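## Task

Read the lot number on the shelf edge beneath each foam block. Every foam block whose lot number shows up at least twice in the storeroom must end up on the desk, entirely on its top with nothing overhanging an edge. Every other foam block stays on the shelf it started on. The robot must not topple or finish leaning.

## Robot and tools

Robot: TidyBot++, a wheeled base (0.54 m long, 0.50 m wide, 0.38 m tall) with four powered casters, carrying a single seven-joint Kinova arm and a two-finger Robotiq gripper. The shoulder sits 0.12 m ahead of the base centre and 0.68 m above the floor. Segments: upper arm 0.42 m, forearm 0.31 m, wrist-to-hand-point 0.31 m. Cameras: base_camera (fixed on the base, facing forward) and wrist_camera (looks along the hand). The arm begins folded with the hand aimed down, poking up to 0.08 m beyond the base front.

Frames: the base frame has its origin on the floor below the base centre, x ahead, y to the left, z up, in metres. hand_pose and hand_target use this frame and describe the point midway between the finger pads; the hand's own z axis runs out along the fingers, and the fingers open and close along its y axis. The odometry frame is the base frame as it stood when the scene began; base_odometry reports x, y and heading (rad, left positive, -3.142 to 3.142) from wheel counts only, so slip shows up as travel and drift builds over many moves. base_tilt gives lean in degrees (forward and right positive).

Tool move: one action plus optional cameras and blocking. Action keys:
- base: an object of relative offsets measured from where the base is when the command begins, along its axes at that moment. translate_m: forward distance in metres (backward negative), -2 to 2. strafe_m: sideways metres, left positive, -2 to 2. rotate_rad: turn in radians, counter-clockwise from above positive, -6.3 to 6.3. These can be combined.
- joints: absolute joint angles in radians keyed by name: joint_1_rad (any angle; whole arm about vertical, positive is clockwise from above, the reverse of heading), joint_2_rad (shoulder, -2.249 to 2.249, 0 is upper arm vertical), joint_3_rad (any angle), joint_4_rad (elbow, -2.579 to 2.579, 0 straight), joint_5_rad (any angle), joint_6_rad (wrist, -2.099 to 2.099), joint_7_rad (any angle; with hand down, positive turns it counter-clockwise from above). gripper_pos is absolute, 0 (open, about 85 mm gap) to 1 (closed); gap is roughly 85 x (1 - gripper_pos) mm. Unlimited joints go the short way round, so turn in steps below half a revolution.
- target: a flat list of seven numbers, an absolute hand pose in the base frame: x, y, z in metres then quaternion qw, qx, qy, qz. Alongside it, joints may contain only gripper_pos.
- speeds: caps on this action only: translate_m and strafe_m 0.05 to 0.5 m/s (give one value for a combined drive), rotate_rad 0.1 to 1.57 rad/s.
cameras: list of base_camera, wrist_camera or all; omitted means all, [] means none. blocking: true or absent waits until everything rests; false returns within about half a second while motion continues. A move with no action just reports state and images. Unknown keys make a call invalid; out-of-range values get it refused, and then later motion calls in the same reply are skipped.

wait(seconds 0 to 10, cameras) lets time pass and reports; it ends early once motions settle. stop(cameras) brakes every running motion. zoom_image(camera, region [x0, y0, x1, y1] in pixels, top-left origin, at most 504 x 504) enlarges part of that camera's latest picture; use it to read lot labels. read_manual gives only licence texts. finished_scene(scene) closes the current scene, numbered by you, irreversibly.

Results: joint_positions, hand_pose, hand_target, base_odometry, base_tilt, motor_effort (percent of maximum, peak in brackets), motor temperatures, and status words. "done" means the motion reached its tolerance; "off_target" means it rested away from the goal and may still be pushing; "contact_stop" and "time_out" are stops the robot made itself and block later calls in that reply; "not_followed" with "joint command not followed" or "pose unreachable" means a self-collision or reach check held back the arm. "torque_fault" freezes the arm for 10 s; "ARM HIT" flags a hard knock on the base or arm; MOTOR HOT warns of heat at 60 °C, and at 75 °C an over-temperature stop lets the arm sag. A gripper closed on an object reads "off_target" at the width it stopped; "done" at 1 means it holds nothing.

Practical notes: after a target, correct the position by adding the gap between desired and measured hand_pose to the last command. To keep a loaded hand steady, resend hand_target, not hand_pose; loads make the arm sag. A downward-pointing hand reaches at most about 0.94 m high, only near the base. Avoid targets that are low, forward and close to the base, which can swing the arm into the base. The arm does not avoid furniture and keeps pushing when blocked; the base also keeps shoving if blocked. Do not drive or turn while the arm is caught on something high, and do not stretch far out or swing sideways from near a shelf, or the robot may tip; back off or retract to recover from a lean. Avoid dropping objects, releasing them while moving, slamming, squeezing hard on an object still supported, and fast swings with a load. Objects can be nudged by outside disturbances now and then.

Each tool is called as name(argument=value, ...), one argument or row to a line, values as JSON.

## Session

move(
  joints={"joint_6_rad":-2.0,"joint_4_rad":-2.0},
)

Scene clock: 2.20 s.
Motor temperatures (°C): [38 35 31 37 40 37 42]
move: done
base_odometry: x=+0.000 y=+0.000 heading=+0.000
base_tilt: forward=-0.4 right=+0.6
base_status: not commanded
joint_positions: joint_1_rad=-0.038 joint_2_rad=-0.374 joint_3_rad=+3.113 joint_4_rad=-2.017 joint_5_rad=-0.004 joint_6_rad=-1.944 joint_7_rad=+1.592 gripper_pos=+0.000
joint_status: all done
motor_effort: joint_1_rad=+0(1) joint_2_rad=-1(2) joint_3_rad=+1(1) joint_4_rad=+14(16) joint_5_rad=+1(1) joint_6_rad=-4(4) joint_7_rad=-1(1)
hand_pose: x=+0.1442 y=+0.0052 z=+0.7697 quat_wxyz=(+0.008, +0.974, +0.041, -0.221) (m; base frame)
hand_target: x=+0.1336 y=+0.0046 z=+0.7805 quat_wxyz=(+0.008, +0.970, +0.041, -0.240) (m; base frame)
hand_status: not commanded
pictures: base_camera, wrist_camera
Images, in order (width x height): base_camera 644x364, wrist_camera 644x476.

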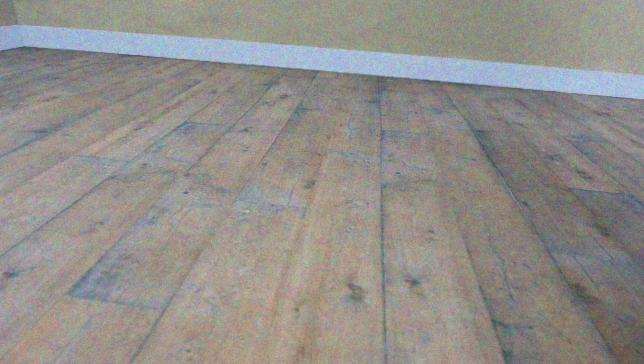

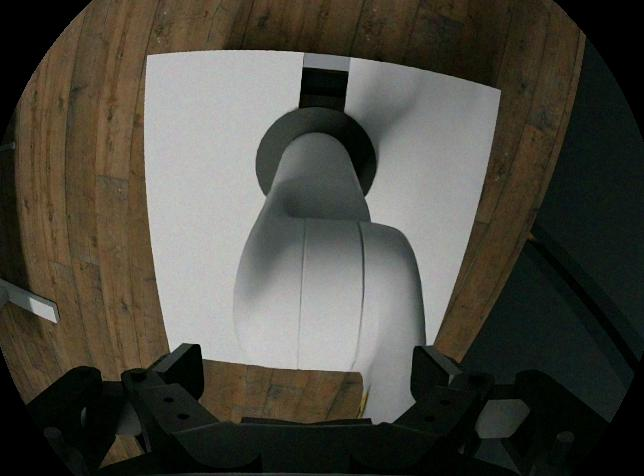

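move(
  joints={"joint_1_rad":0,"joint_2_rad":-0.35,"joint_4_rad":-2.4,"joint_6_rad":0.4},
)

move(
  base={"rotate_rad":0.9},
)

move(
  base={"rotate_rad":0.9},
)

move(
  base={"rotate_rad":0.9},
)

move(
  base={"rotate_rad":0.9},
)

move(
  base={"rotate_rad":0.9},
)

move(
  base={"rotate_rad":0.9},
)

Scene clock: 5.40 s.
Motor temperatures (°C): [38 35 31 37 40 37 42]
move: done
base_odometry: x=+0.000 y=+0.000 heading=+0.000
base_tilt: forward=-0.3 right=+0.6
base_status: not commanded
joint_positions: joint_1_rad=-0.020 joint_2_rad=-0.369 joint_3_rad=+3.113 joint_4_rad=-2.371 joint_5_rad=-0.004 joint_6_rad=+0.342 joint_7_rad=+1.592 gripper_pos=+0.000
joint_status: all done
motor_effort: joint_1_rad=-1(2) joint_2_rad=-8(8) joint_3_rad=+1(1) joint_4_rad=+21(22) joint_5_rad=+1(1) joint_6_rad=+9(9) joint_7_rad=+0(1)
hand_pose: x=+0.5618 y=+0.0239 z=+0.9147 quat_wxyz=(-0.006, +0.738, +0.026, +0.675) (m; base frame)
hand_target: x=+0.5635 y=+0.0151 z=+0.9073 quat_wxyz=(+0.001, +0.734, +0.019, +0.679) (m; base frame)
hand_status: not commanded
pictures: base_camera, wrist_camera
Images, in order (width x height): base_camera 644x364, wrist_camera 644x476.

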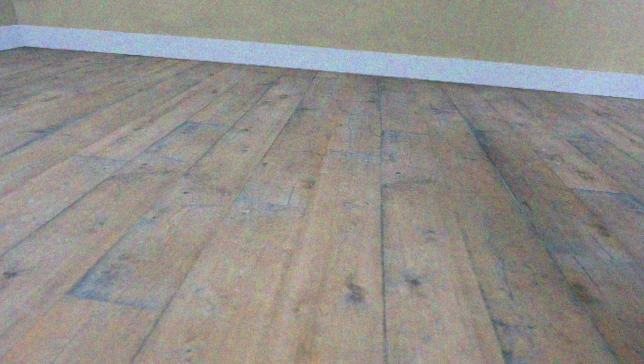

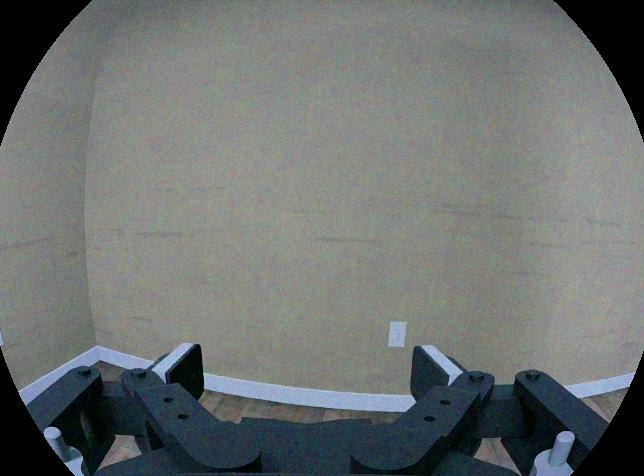

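Scene clock: 7.20 s.
Motor temperatures (°C): [38 35 31 37 40 37 42]
move: done
base_odometry: x=+0.000 y=+0.000 heading=+0.899
base_tilt: forward=-0.3 right=+0.6
base_status: done
joint_positions: joint_1_rad=-0.014 joint_2_rad=-0.368 joint_3_rad=+3.112 joint_4_rad=-2.371 joint_5_rad=-0.004 joint_6_rad=+0.344 joint_7_rad=+1.592 gripper_pos=+0.000
joint_status: not commanded
motor_effort: joint_1_rad=+0(2) joint_2_rad=-7(8) joint_3_rad=+1(2) joint_4_rad=+20(22) joint_5_rad=+1(1) joint_6_rad=+8(9) joint_7_rad=+0(1)
hand_pose: x=+0.5623 y=+0.0218 z=+0.9150 quat_wxyz=(-0.004, +0.737, +0.025, +0.675) (m; base frame)
hand_target: x=+0.5635 y=+0.0151 z=+0.9073 quat_wxyz=(+0.001, +0.734, +0.019, +0.679) (m; base frame)
hand_status: not commanded
pictures: base_camera, wrist_camera
Images, in order (width x height): base_camera 644x364, wrist_camera 644x476.

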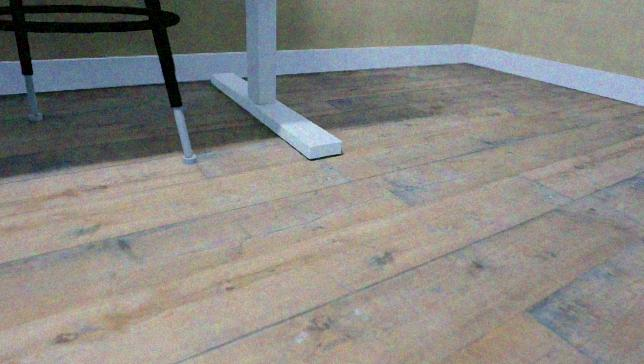

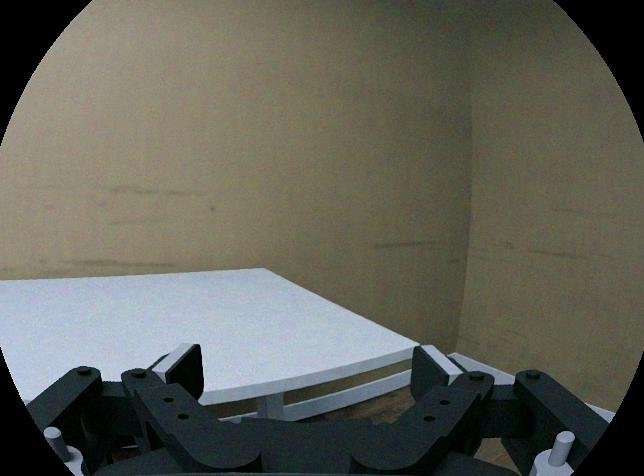

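Scene clock: 9.00 s.
Motor temperatures (°C): [38 35 31 37 40 37 42]
move: done
base_odometry: x=+0.000 y=+0.000 heading=+1.799
base_tilt: forward=-0.3 right=+0.6
base_status: done
joint_positions: joint_1_rad=-0.012 joint_2_rad=-0.368 joint_3_rad=+3.112 joint_4_rad=-2.371 joint_5_rad=-0.004 joint_6_rad=+0.344 joint_7_rad=+1.592 gripper_pos=+0.000
joint_status: not commanded
motor_effort: joint_1_rad=+0(2) joint_2_rad=-7(8) joint_3_rad=+1(3) joint_4_rad=+21(22) joint_5_rad=+1(1) joint_6_rad=+9(10) joint_7_rad=+0(1)
hand_pose: x=+0.5624 y=+0.0210 z=+0.9149 quat_wxyz=(-0.003, +0.737, +0.024, +0.675) (m; base frame)
hand_target: x=+0.5635 y=+0.0151 z=+0.9073 quat_wxyz=(+0.001, +0.734, +0.019, +0.679) (m; base frame)
hand_status: not commanded
pictures: base_camera, wrist_camera
Images, in order (width x height): base_camera 644x364, wrist_camera 644x476.

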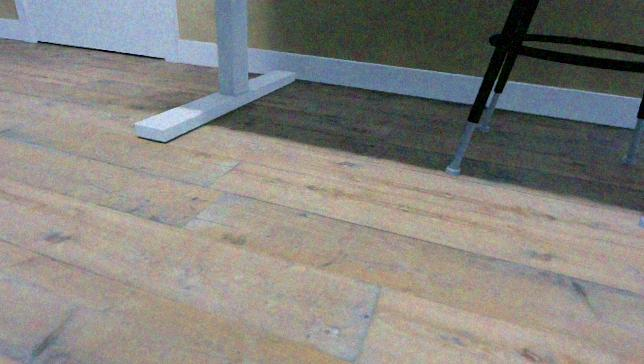

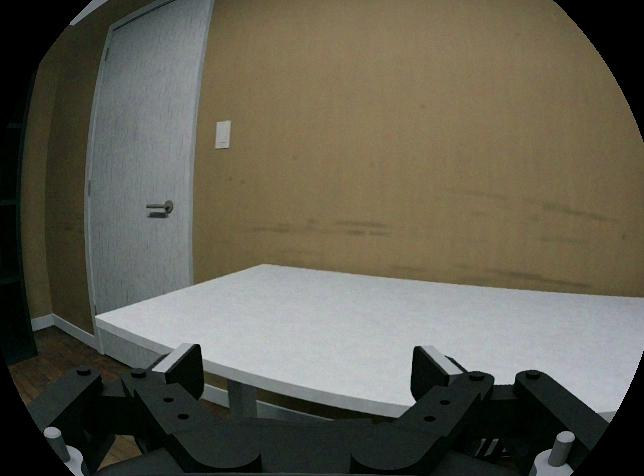

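Scene clock: 10.80 s.
Motor temperatures (°C): [38 35 31 37 40 38 42]
move: done
base_odometry: x=+0.000 y=+0.000 heading=+2.698
base_tilt: forward=-0.3 right=+0.6
base_status: done
joint_positions: joint_1_rad=-0.011 joint_2_rad=-0.368 joint_3_rad=+3.112 joint_4_rad=-2.371 joint_5_rad=-0.004 joint_6_rad=+0.345 joint_7_rad=+1.592 gripper_pos=+0.000
joint_status: not commanded
motor_effort: joint_1_rad=+0(2) joint_2_rad=-7(9) joint_3_rad=+1(2) joint_4_rad=+21(22) joint_5_rad=+1(1) joint_6_rad=+9(9) joint_7_rad=+0(1)
hand_pose: x=+0.5625 y=+0.0206 z=+0.9149 quat_wxyz=(-0.003, +0.737, +0.024, +0.675) (m; base frame)
hand_target: x=+0.5635 y=+0.0151 z=+0.9073 quat_wxyz=(+0.001, +0.734, +0.019, +0.679) (m; base frame)
hand_status: not commanded
pictures: base_camera, wrist_camera
Images, in order (width x height): base_camera 644x364, wrist_camera 644x476.

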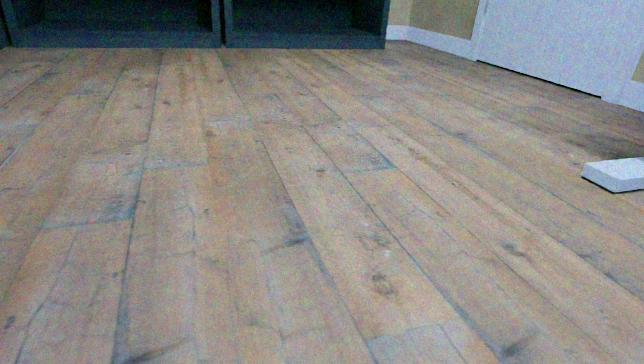

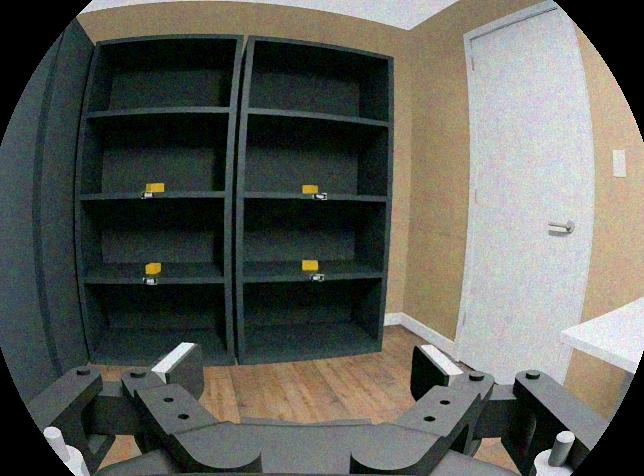

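Scene clock: 12.60 s.
Motor temperatures (°C): [38 35 31 37 40 38 42]
move: done
base_odometry: x=+0.000 y=+0.000 heading=-2.686
base_tilt: forward=-0.4 right=+0.6
base_status: done
joint_positions: joint_1_rad=-0.010 joint_2_rad=-0.368 joint_3_rad=+3.111 joint_4_rad=-2.371 joint_5_rad=-0.004 joint_6_rad=+0.345 joint_7_rad=+1.592 gripper_pos=+0.000
joint_status: not commanded
motor_effort: joint_1_rad=-1(2) joint_2_rad=-7(8) joint_3_rad=+1(2) joint_4_rad=+21(22) joint_5_rad=+1(1) joint_6_rad=+9(9) joint_7_rad=+0(1)
hand_pose: x=+0.5625 y=+0.0204 z=+0.9149 quat_wxyz=(-0.003, +0.737, +0.023, +0.675) (m; base frame)
hand_target: x=+0.5635 y=+0.0151 z=+0.9073 quat_wxyz=(+0.001, +0.734, +0.019, +0.679) (m; base frame)
hand_status: not commanded
pictures: base_camera, wrist_camera
Images, in order (width x height): base_camera 644x364, wrist_camera 644x476.

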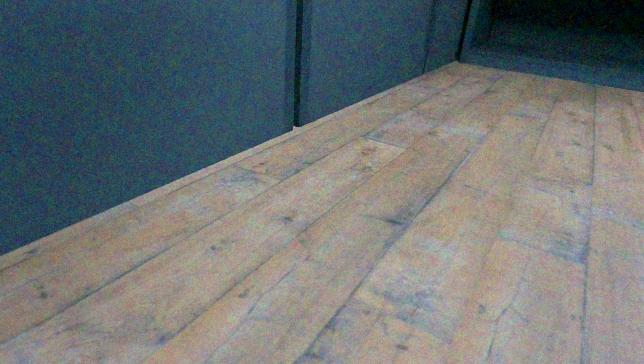

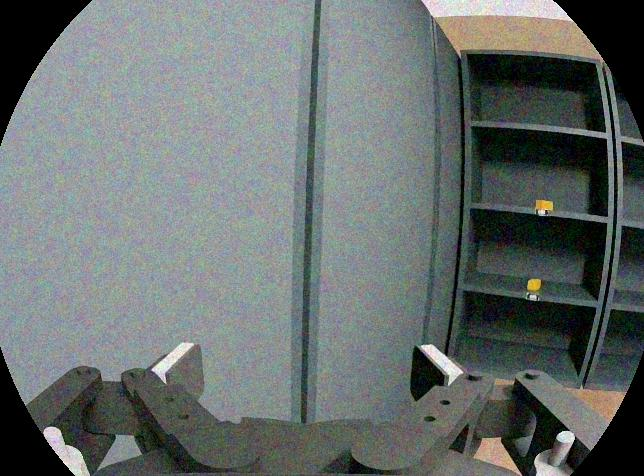

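Scene clock: 14.40 s.
Motor temperatures (°C): [38 35 31 37 40 38 42]
move: done
base_odometry: x=+0.000 y=+0.000 heading=-1.787
base_tilt: forward=-0.4 right=+0.6
base_status: done
joint_positions: joint_1_rad=-0.010 joint_2_rad=-0.367 joint_3_rad=+3.111 joint_4_rad=-2.371 joint_5_rad=-0.004 joint_6_rad=+0.345 joint_7_rad=+1.592 gripper_pos=+0.000
joint_status: not commanded
motor_effort: joint_1_rad=-1(2) joint_2_rad=-7(9) joint_3_rad=+1(2) joint_4_rad=+21(22) joint_5_rad=+1(1) joint_6_rad=+9(9) joint_7_rad=+0(1)
hand_pose: x=+0.5625 y=+0.0202 z=+0.9149 quat_wxyz=(-0.003, +0.737, +0.023, +0.675) (m; base frame)
hand_target: x=+0.5635 y=+0.0151 z=+0.9073 quat_wxyz=(+0.001, +0.734, +0.019, +0.679) (m; base frame)
hand_status: not commanded
pictures: base_camera, wrist_camera
Images, in order (width x height): base_camera 644x364, wrist_camera 644x476.

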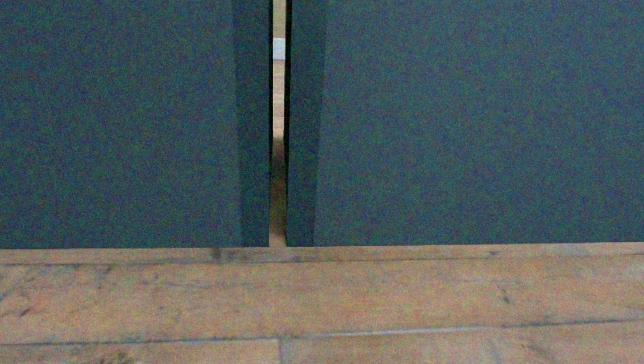

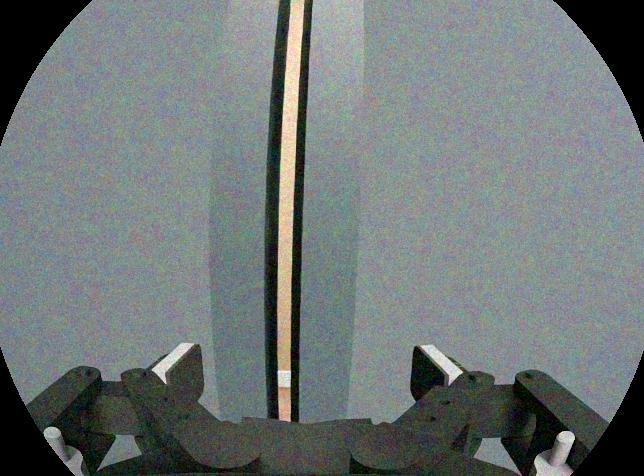

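Scene clock: 16.20 s.
Motor temperatures (°C): [38 35 31 37 40 38 42]
move: done
base_odometry: x=+0.000 y=+0.000 heading=-0.888
base_tilt: forward=-0.4 right=+0.6
base_status: done
joint_positions: joint_1_rad=-0.009 joint_2_rad=-0.367 joint_3_rad=+3.111 joint_4_rad=-2.371 joint_5_rad=-0.004 joint_6_rad=+0.345 joint_7_rad=+1.592 gripper_pos=+0.000
joint_status: not commanded
motor_effort: joint_1_rad=+0(2) joint_2_rad=-8(8) joint_3_rad=+1(2) joint_4_rad=+21(22) joint_5_rad=+1(1) joint_6_rad=+9(9) joint_7_rad=+0(1)
hand_pose: x=+0.5626 y=+0.0201 z=+0.9149 quat_wxyz=(-0.002, +0.737, +0.023, +0.675) (m; base frame)
hand_target: x=+0.5635 y=+0.0151 z=+0.9073 quat_wxyz=(+0.001, +0.734, +0.019, +0.679) (m; base frame)
hand_status: not commanded
pictures: base_camera, wrist_camera
Images, in order (width x height): base_camera 644x364, wrist_camera 644x476.

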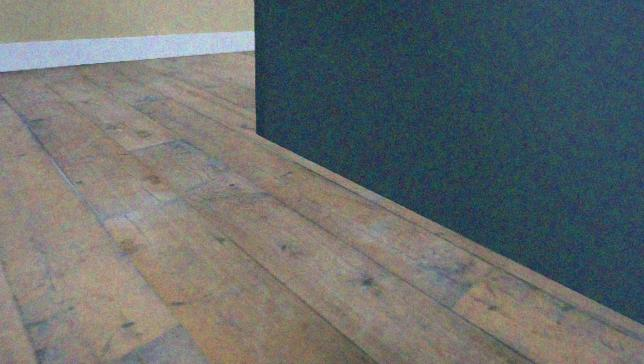

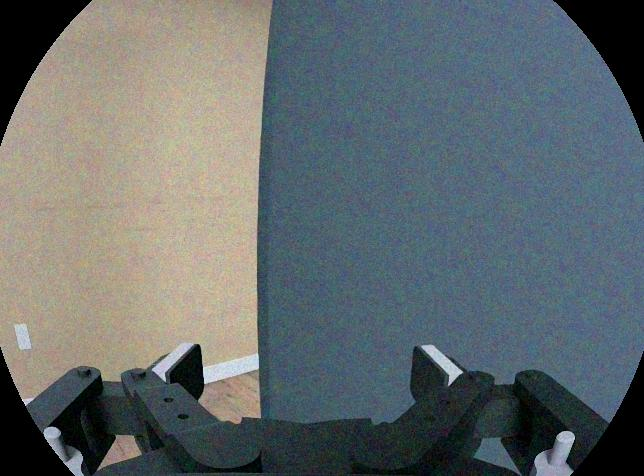

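move(
  base={"rotate_rad":-2.495},
)

zoom_image(
  camera="wrist_camera",
  region=[140, 130, 440, 330],
)

Scene clock: 19.60 s.
Motor temperatures (°C): [38 35 31 37 40 38 42]
move: done
base_odometry: x=+0.000 y=+0.000 heading=+2.901
base_tilt: forward=-0.3 right=+0.6
base_status: done
joint_positions: joint_1_rad=-0.008 joint_2_rad=-0.365 joint_3_rad=+3.111 joint_4_rad=-2.371 joint_5_rad=-0.004 joint_6_rad=+0.345 joint_7_rad=+1.592 gripper_pos=+0.000
joint_status: not commanded
motor_effort: joint_1_rad=-1(2) joint_2_rad=-6(9) joint_3_rad=+0(2) joint_4_rad=+21(22) joint_5_rad=+1(1) joint_6_rad=+9(9) joint_7_rad=+0(1)
hand_pose: x=+0.5631 y=+0.0199 z=+0.9140 quat_wxyz=(-0.002, +0.738, +0.023, +0.674) (m; base frame)
hand_target: x=+0.5635 y=+0.0151 z=+0.9073 quat_wxyz=(+0.001, +0.734, +0.019, +0.679) (m; base frame)
hand_status: not commanded
pictures: base_camera, wrist_camera
Images, in order (width x height): base_camera 644x364, wrist_camera 644x476.

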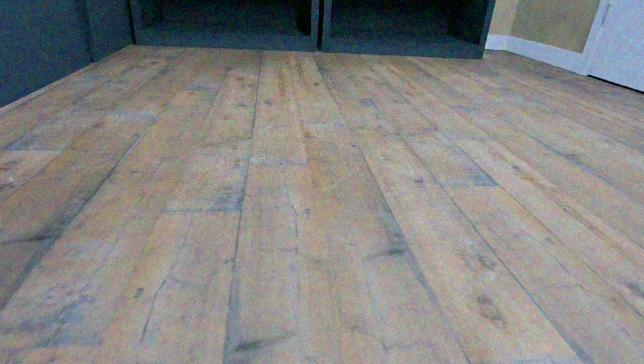

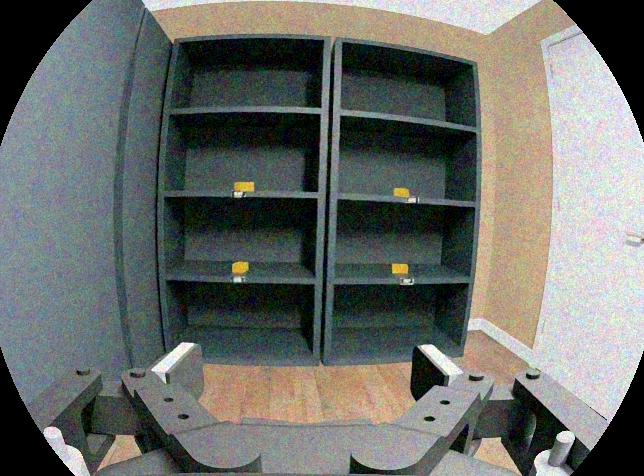

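Scaled by 1.680.

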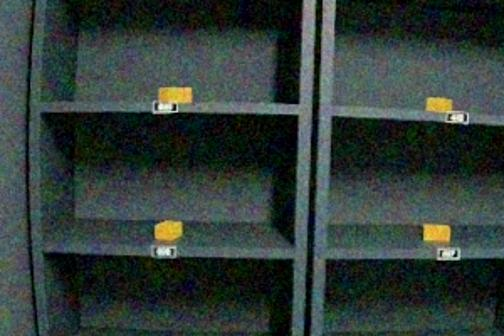

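move(
  base={"translate_m":0.9},
)

zoom_image(
  camera="wrist_camera",
  region=[120, 100, 520, 400],
)

Scene clock: 23.03 s.
Motor temperatures (°C): [38 35 31 37 40 38 42]
move: done
base_odometry: x=-0.874 y=+0.214 heading=+2.901
base_tilt: forward=-0.3 right=+0.6
base_status: done
joint_positions: joint_1_rad=-0.008 joint_2_rad=-0.359 joint_3_rad=+3.111 joint_4_rad=-2.372 joint_5_rad=-0.004 joint_6_rad=+0.348 joint_7_rad=+1.592 gripper_pos=+0.000
joint_status: not commanded
motor_effort: joint_1_rad=+0(1) joint_2_rad=-8(9) joint_3_rad=+1(1) joint_4_rad=+22(22) joint_5_rad=+1(1) joint_6_rad=+9(9) joint_7_rad=+0(1)
hand_pose: x=+0.5643 y=+0.0199 z=+0.9116 quat_wxyz=(-0.002, +0.739, +0.023, +0.673) (m; base frame)
hand_target: x=+0.5635 y=+0.0151 z=+0.9073 quat_wxyz=(+0.001, +0.734, +0.019, +0.679) (m; base frame)
hand_status: not commanded
pictures: base_camera, wrist_camera
Images, in order (width x height): base_camera 644x364, wrist_camera 644x476.

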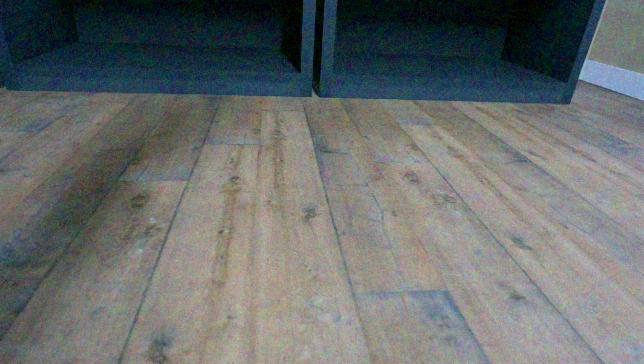

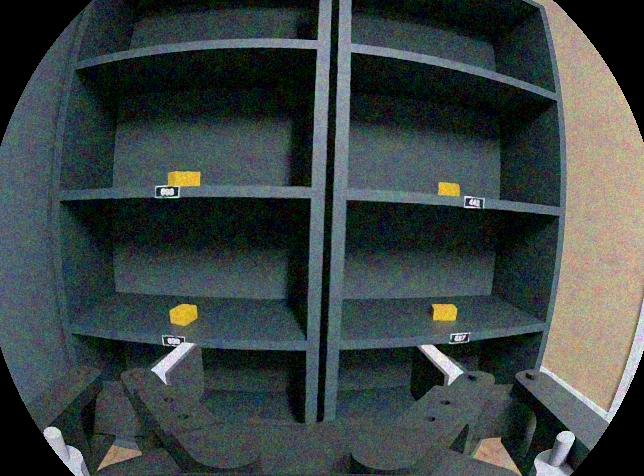

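Scaled by 1.260.

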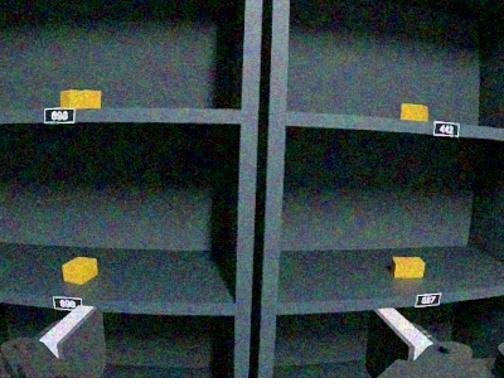

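zoom_image(
  camera="wrist_camera",
  region=[140, 160, 220, 220],
)

zoom_image(
  camera="wrist_camera",
  region=[140, 300, 220, 360],
)

zoom_image(
  camera="wrist_camera",
  region=[430, 170, 510, 230],
)

zoom_image(
  camera="wrist_camera",
  region=[420, 300, 500, 360],
)

Scaled by 6.300.

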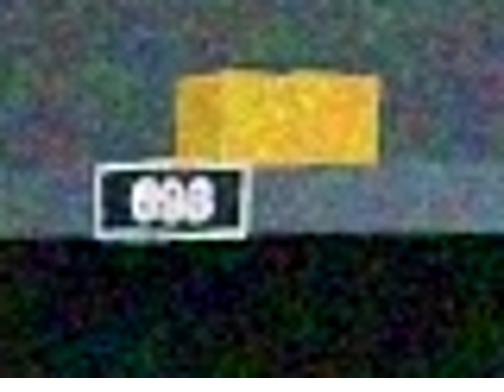

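Scaled by 6.300.

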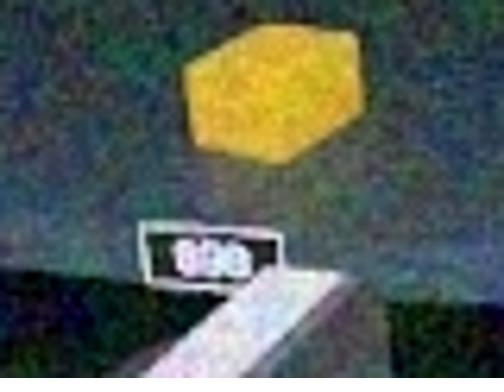

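Scaled by 6.300.

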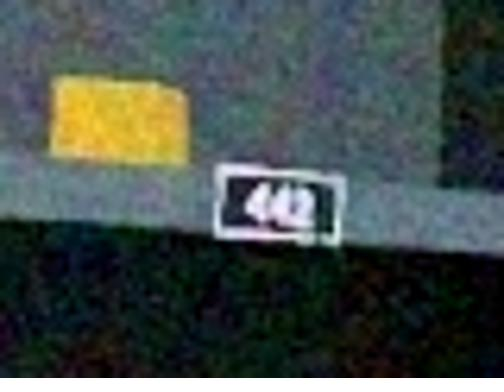

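Scaled by 6.300.

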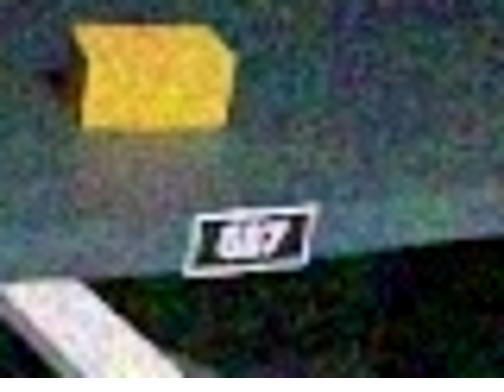

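move(
  base={"translate_m":0.35,"strafe_m":0.25,"rotate_rad":-0.05},
)

zoom_image(
  camera="wrist_camera",
  region=[100, 180, 300, 280],
)

zoom_image(
  camera="wrist_camera",
  region=[400, 180, 600, 280],
)

Scene clock: 26.57 s.
Motor temperatures (°C): [38 35 31 37 40 38 42]
move: done
base_odometry: x=-1.274 y=+0.055 heading=+2.850
base_tilt: forward=-0.3 right=+0.6
base_status: done
joint_positions: joint_1_rad=-0.007 joint_2_rad=-0.355 joint_3_rad=+3.113 joint_4_rad=-2.373 joint_5_rad=-0.004 joint_6_rad=+0.349 joint_7_rad=+1.592 gripper_pos=+0.000
joint_status: not commanded
motor_effort: joint_1_rad=+0(2) joint_2_rad=-7(10) joint_3_rad=+1(2) joint_4_rad=+21(22) joint_5_rad=+1(1) joint_6_rad=+9(10) joint_7_rad=+0(1)
hand_pose: x=+0.5654 y=+0.0186 z=+0.9097 quat_wxyz=(-0.002, +0.741, +0.022, +0.671) (m; base frame)
hand_target: x=+0.5635 y=+0.0151 z=+0.9073 quat_wxyz=(+0.001, +0.734, +0.019, +0.679) (m; base frame)
hand_status: not commanded
pictures: base_camera, wrist_camera
Images, in order (width x height): base_camera 644x364, wrist_camera 644x476.

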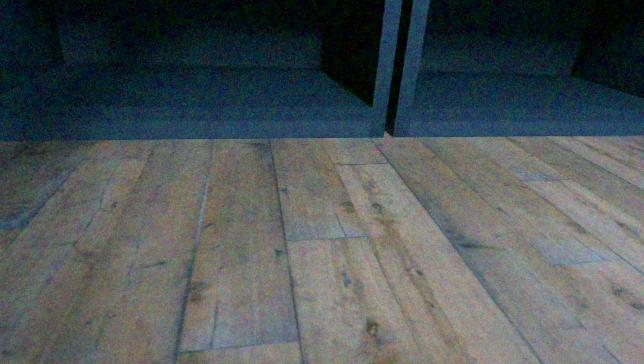

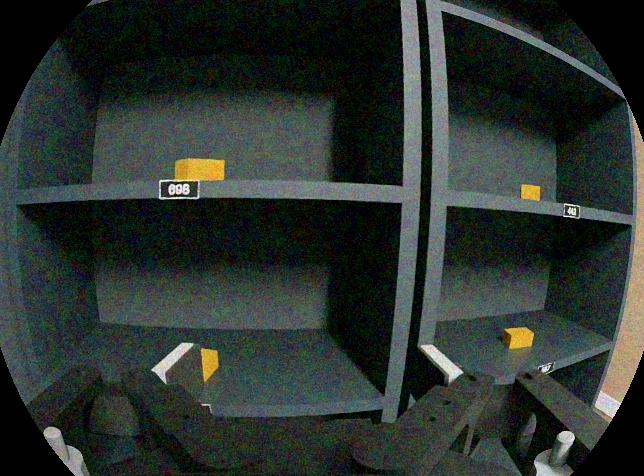

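Scaled by 2.520.

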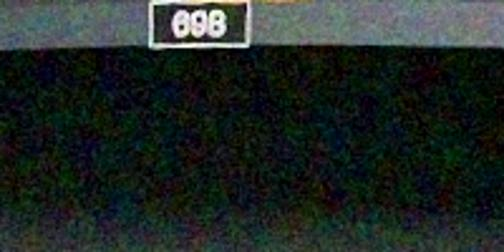

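Scaled by 2.520.

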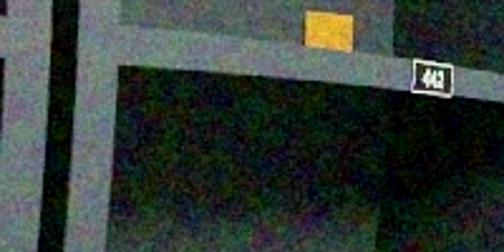

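move(
  joints={"joint_6_rad":-0.1},
  base={"strafe_m":-0.3},
)

zoom_image(
  camera="wrist_camera",
  region=[50, 150, 350, 400],
)

zoom_image(
  camera="wrist_camera",
  region=[350, 150, 640, 400],
)

Scene clock: 28.63 s.
Motor temperatures (°C): [38 35 31 37 40 38 42]
move: done
base_odometry: x=-1.188 y=+0.343 heading=+2.851
base_tilt: forward=-0.3 right=+0.6
base_status: done
joint_positions: joint_1_rad=-0.007 joint_2_rad=-0.355 joint_3_rad=+3.113 joint_4_rad=-2.381 joint_5_rad=-0.004 joint_6_rad=-0.067 joint_7_rad=+1.592 gripper_pos=+0.000
joint_status: all done
motor_effort: joint_1_rad=-1(1) joint_2_rad=-6(9) joint_3_rad=+1(2) joint_4_rad=+20(22) joint_5_rad=+1(1) joint_6_rad=+8(9) joint_7_rad=+0(1)
hand_pose: x=+0.5243 y=+0.0163 z=+0.7824 quat_wxyz=(+0.000, +0.865, +0.024, +0.500) (m; base frame)
hand_target: x=+0.5137 y=+0.0130 z=+0.7615 quat_wxyz=(+0.002, +0.879, +0.022, +0.476) (m; base frame)
hand_status: not commanded
pictures: base_camera, wrist_camera
Images, in order (width x height): base_camera 644x364, wrist_camera 644x476.

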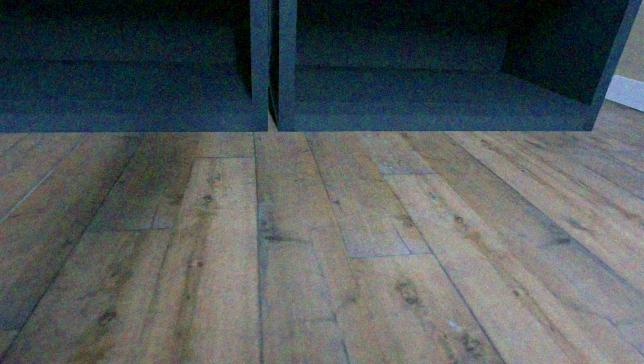

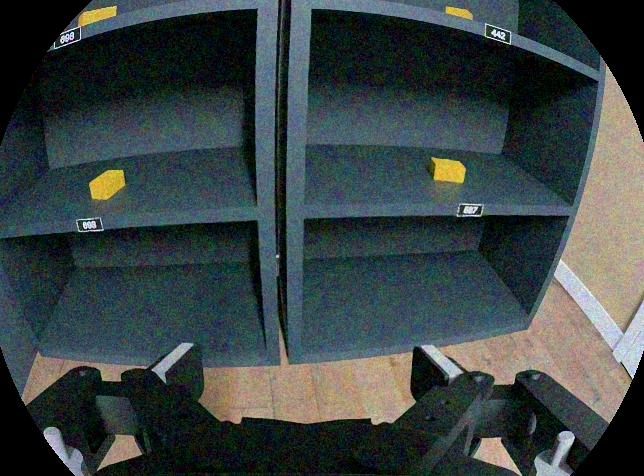

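Scaled by 1.680.

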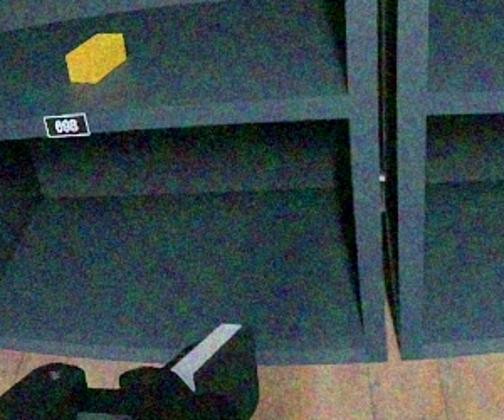

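Scaled by 1.738.

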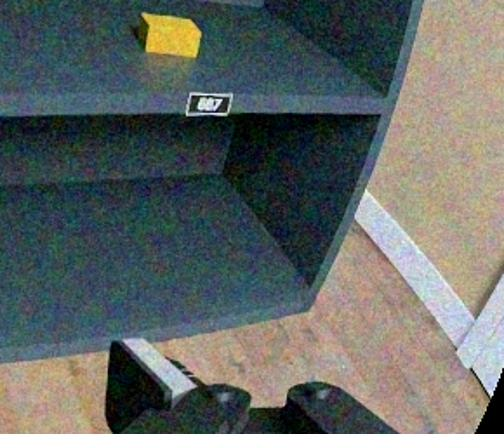

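zoom_image(
  camera="wrist_camera",
  region=[66, 210, 116, 240],
)

zoom_image(
  camera="wrist_camera",
  region=[445, 195, 495, 225],
)

zoom_image(
  camera="wrist_camera",
  region=[42, 22, 92, 52],
)

zoom_image(
  camera="wrist_camera",
  region=[473, 18, 523, 48],
)

Scaled by 10.080.

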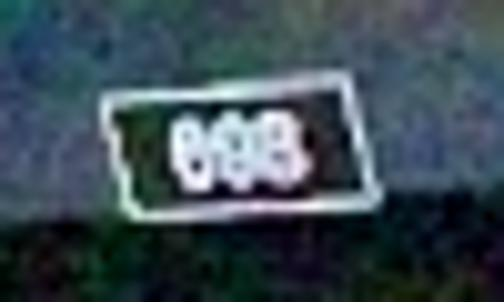

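Scaled by 10.080.

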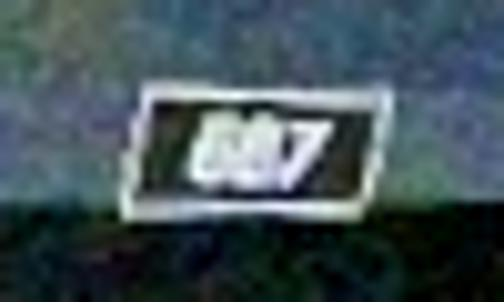

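Scaled by 10.080.

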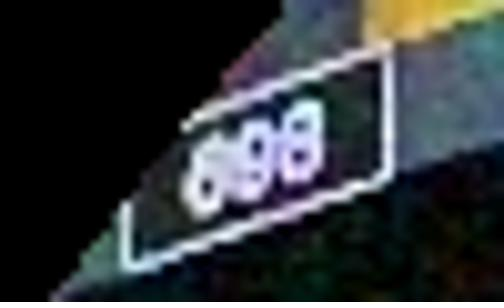

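Scaled by 10.080.

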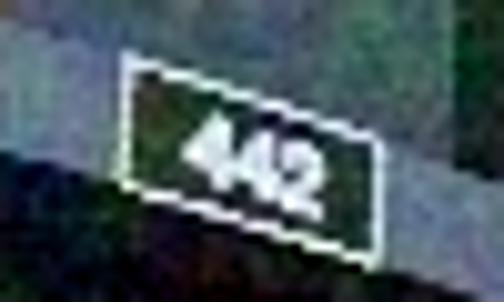

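move(
  joints={"joint_2_rad":-0.3,"joint_4_rad":-2.51,"joint_6_rad":-0.83},
  base={"rotate_rad":1.571},
  cameras=["base_camera"],
)

move(
  base={"strafe_m":1.8},
)

Scene clock: 31.40 s.
Motor temperatures (°C): [38 35 31 37 40 38 42]
move: done
base_odometry: x=-1.188 y=+0.343 heading=-1.862
base_tilt: forward=-0.3 right=+0.6
base_status: done
joint_positions: joint_1_rad=-0.007 joint_2_rad=-0.314 joint_3_rad=+3.113 joint_4_rad=-2.491 joint_5_rad=-0.004 joint_6_rad=-0.779 joint_7_rad=+1.592 gripper_pos=+0.000
joint_status: all done
motor_effort: joint_1_rad=+0(2) joint_2_rad=-3(9) joint_3_rad=+0(1) joint_4_rad=+16(19) joint_5_rad=+1(1) joint_6_rad=+2(8) joint_7_rad=+0(1)
hand_pose: x=+0.3046 y=+0.0080 z=+0.5970 quat_wxyz=(+0.002, +0.995, +0.027, +0.093) (m; base frame)
hand_target: x=+0.2781 y=+0.0060 z=+0.5864 quat_wxyz=(+0.002, +0.998, +0.023, +0.051) (m; base frame)
hand_status: not commanded
pictures: base_camera
Images, in order (width x height): base_camera 644x364.

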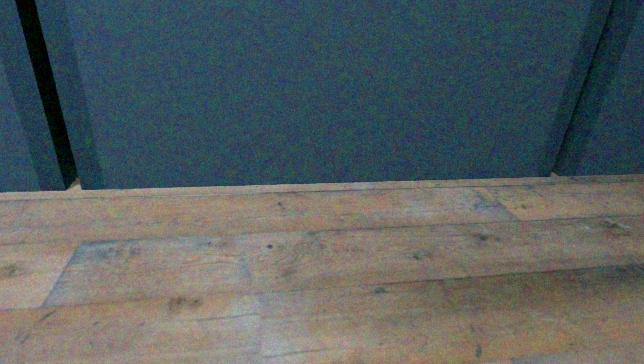

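Scene clock: 36.23 s.
Motor temperatures (°C): [38 35 31 37 40 38 42]
move: done
base_odometry: x=+0.536 y=-0.174 heading=-1.860
base_tilt: forward=-0.3 right=+0.6
base_status: done
joint_positions: joint_1_rad=-0.007 joint_2_rad=-0.314 joint_3_rad=+3.113 joint_4_rad=-2.491 joint_5_rad=-0.004 joint_6_rad=-0.779 joint_7_rad=+1.592 gripper_pos=+0.000
joint_status: not commanded
motor_effort: joint_1_rad=+0(1) joint_2_rad=-3(4) joint_3_rad=+1(1) joint_4_rad=+15(16) joint_5_rad=+1(1) joint_6_rad=+2(3) joint_7_rad=+0(1)
hand_pose: x=+0.3044 y=+0.0080 z=+0.5969 quat_wxyz=(+0.002, +0.995, +0.027, +0.093) (m; base frame)
hand_target: x=+0.2781 y=+0.0060 z=+0.5864 quat_wxyz=(+0.002, +0.998, +0.023, +0.051) (m; base frame)
hand_status: not commanded
pictures: base_camera, wrist_camera
Images, in order (width x height): base_camera 644x364, wrist_camera 644x476.

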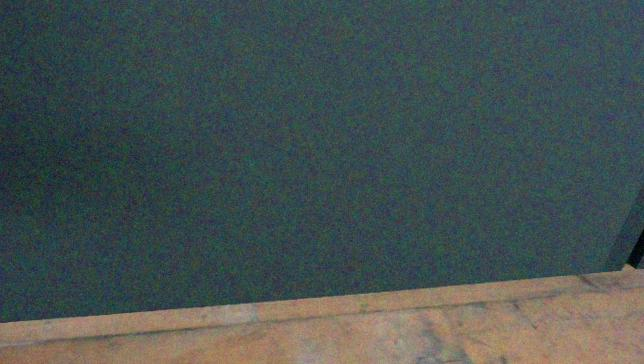

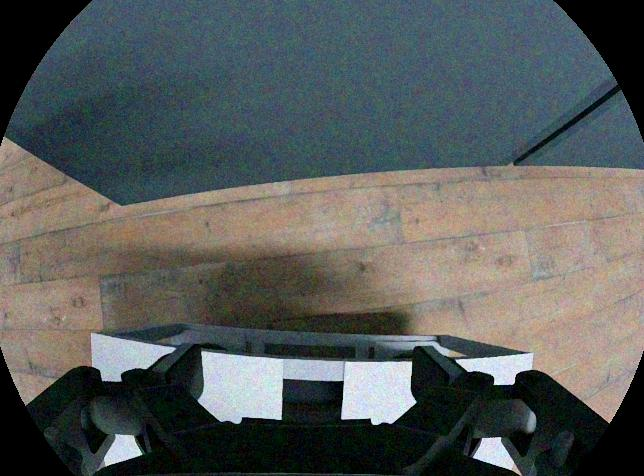

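move(
  base={"translate_m":-0.2,"strafe_m":0.72,"rotate_rad":0.09},
)

Scene clock: 39.53 s.
Motor temperatures (°C): [38 35 31 37 40 38 42]
move: done
base_odometry: x=+1.284 y=-0.188 heading=-1.769
base_tilt: forward=-0.3 right=+0.6
base_status: done
joint_positions: joint_1_rad=-0.007 joint_2_rad=-0.314 joint_3_rad=+3.113 joint_4_rad=-2.491 joint_5_rad=-0.004 joint_6_rad=-0.780 joint_7_rad=+1.592 gripper_pos=+0.000
joint_status: not commanded
motor_effort: joint_1_rad=+0(1) joint_2_rad=-3(4) joint_3_rad=+1(1) joint_4_rad=+15(16) joint_5_rad=+1(1) joint_6_rad=+2(3) joint_7_rad=+0(1)
hand_pose: x=+0.3042 y=+0.0080 z=+0.5969 quat_wxyz=(+0.002, +0.995, +0.027, +0.092) (m; base frame)
hand_target: x=+0.2781 y=+0.0060 z=+0.5864 quat_wxyz=(+0.002, +0.998, +0.023, +0.051) (m; base frame)
hand_status: not commanded
pictures: base_camera, wrist_camera
Images, in order (width x height): base_camera 644x364, wrist_camera 644x476.

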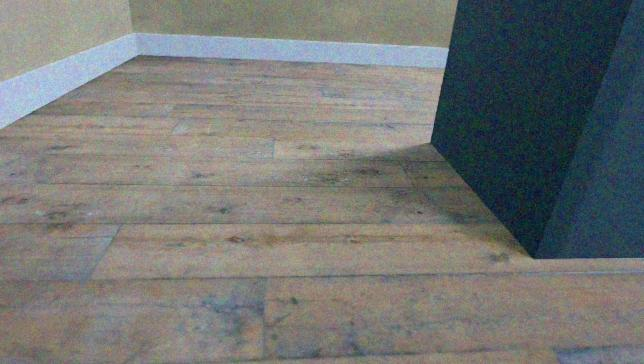

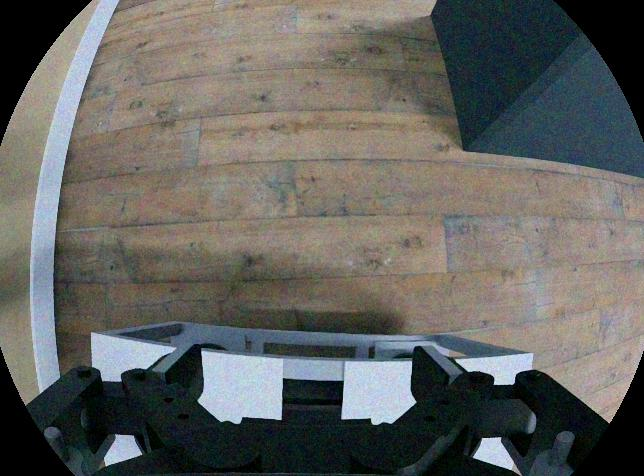

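move(
  base={"translate_m":1.65,"strafe_m":0.07},
)

move(
  joints={"joint_2_rad":-0.35,"joint_4_rad":-2.4,"joint_6_rad":0.3},
  base={"rotate_rad":-1.9},
)

Scene clock: 44.43 s.
Motor temperatures (°C): [38 35 31 37 40 38 42]
move: done
base_odometry: x=+1.028 y=-1.819 heading=-1.768
base_tilt: forward=-0.3 right=+0.6
base_status: done
joint_positions: joint_1_rad=-0.007 joint_2_rad=-0.310 joint_3_rad=+3.113 joint_4_rad=-2.491 joint_5_rad=-0.004 joint_6_rad=-0.783 joint_7_rad=+1.592 gripper_pos=+0.000
joint_status: not commanded
motor_effort: joint_1_rad=+0(1) joint_2_rad=-3(5) joint_3_rad=+1(1) joint_4_rad=+14(16) joint_5_rad=+1(1) joint_6_rad=+2(3) joint_7_rad=+0(1)
hand_pose: x=+0.3028 y=+0.0079 z=+0.5959 quat_wxyz=(+0.002, +0.996, +0.027, +0.089) (m; base frame)
hand_target: x=+0.2781 y=+0.0060 z=+0.5864 quat_wxyz=(+0.002, +0.998, +0.023, +0.051) (m; base frame)
hand_status: not commanded
pictures: base_camera, wrist_camera
Images, in order (width x height): base_camera 644x364, wrist_camera 644x476.

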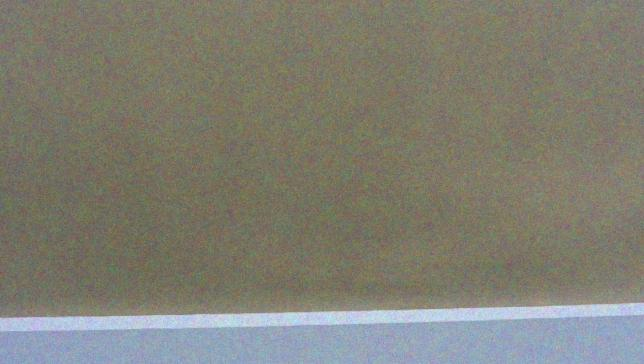

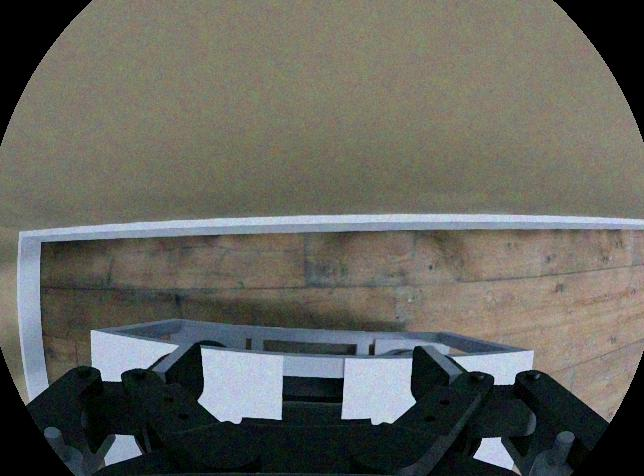

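Scene clock: 46.93 s.
Motor temperatures (°C): [38 35 31 37 40 38 42]
move: done
base_odometry: x=+1.028 y=-1.819 heading=+2.616
base_tilt: forward=-0.3 right=+0.6
base_status: done
joint_positions: joint_1_rad=-0.007 joint_2_rad=-0.335 joint_3_rad=+3.113 joint_4_rad=-2.398 joint_5_rad=-0.004 joint_6_rad=+0.246 joint_7_rad=+1.592 gripper_pos=+0.000
joint_status: all done
motor_effort: joint_1_rad=-1(1) joint_2_rad=-8(9) joint_3_rad=+1(2) joint_4_rad=+21(21) joint_5_rad=+1(1) joint_6_rad=+8(9) joint_7_rad=+0(1)
hand_pose: x=+0.5590 y=+0.0177 z=+0.8545 quat_wxyz=(-0.001, +0.788, +0.023, +0.615) (m; base frame)
hand_target: x=+0.5595 y=+0.0148 z=+0.8764 quat_wxyz=(+0.001, +0.767, +0.020, +0.641) (m; base frame)
hand_status: not commanded
pictures: base_camera, wrist_camera
Images, in order (width x height): base_camera 644x364, wrist_camera 644x476.

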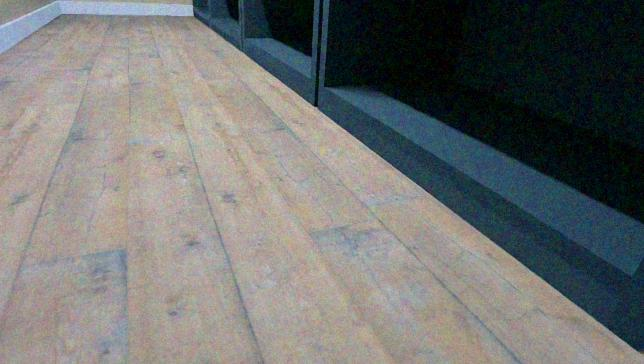

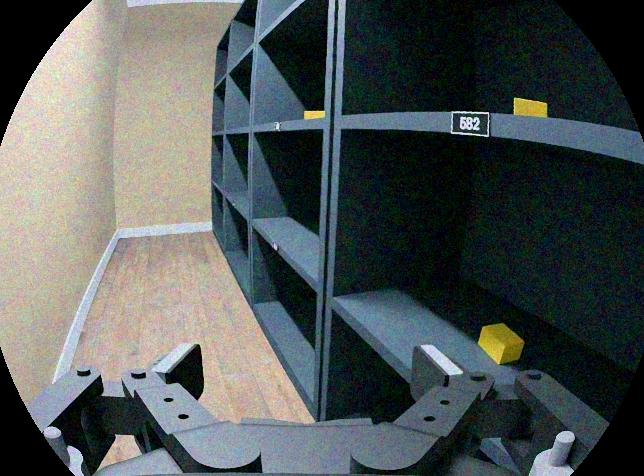

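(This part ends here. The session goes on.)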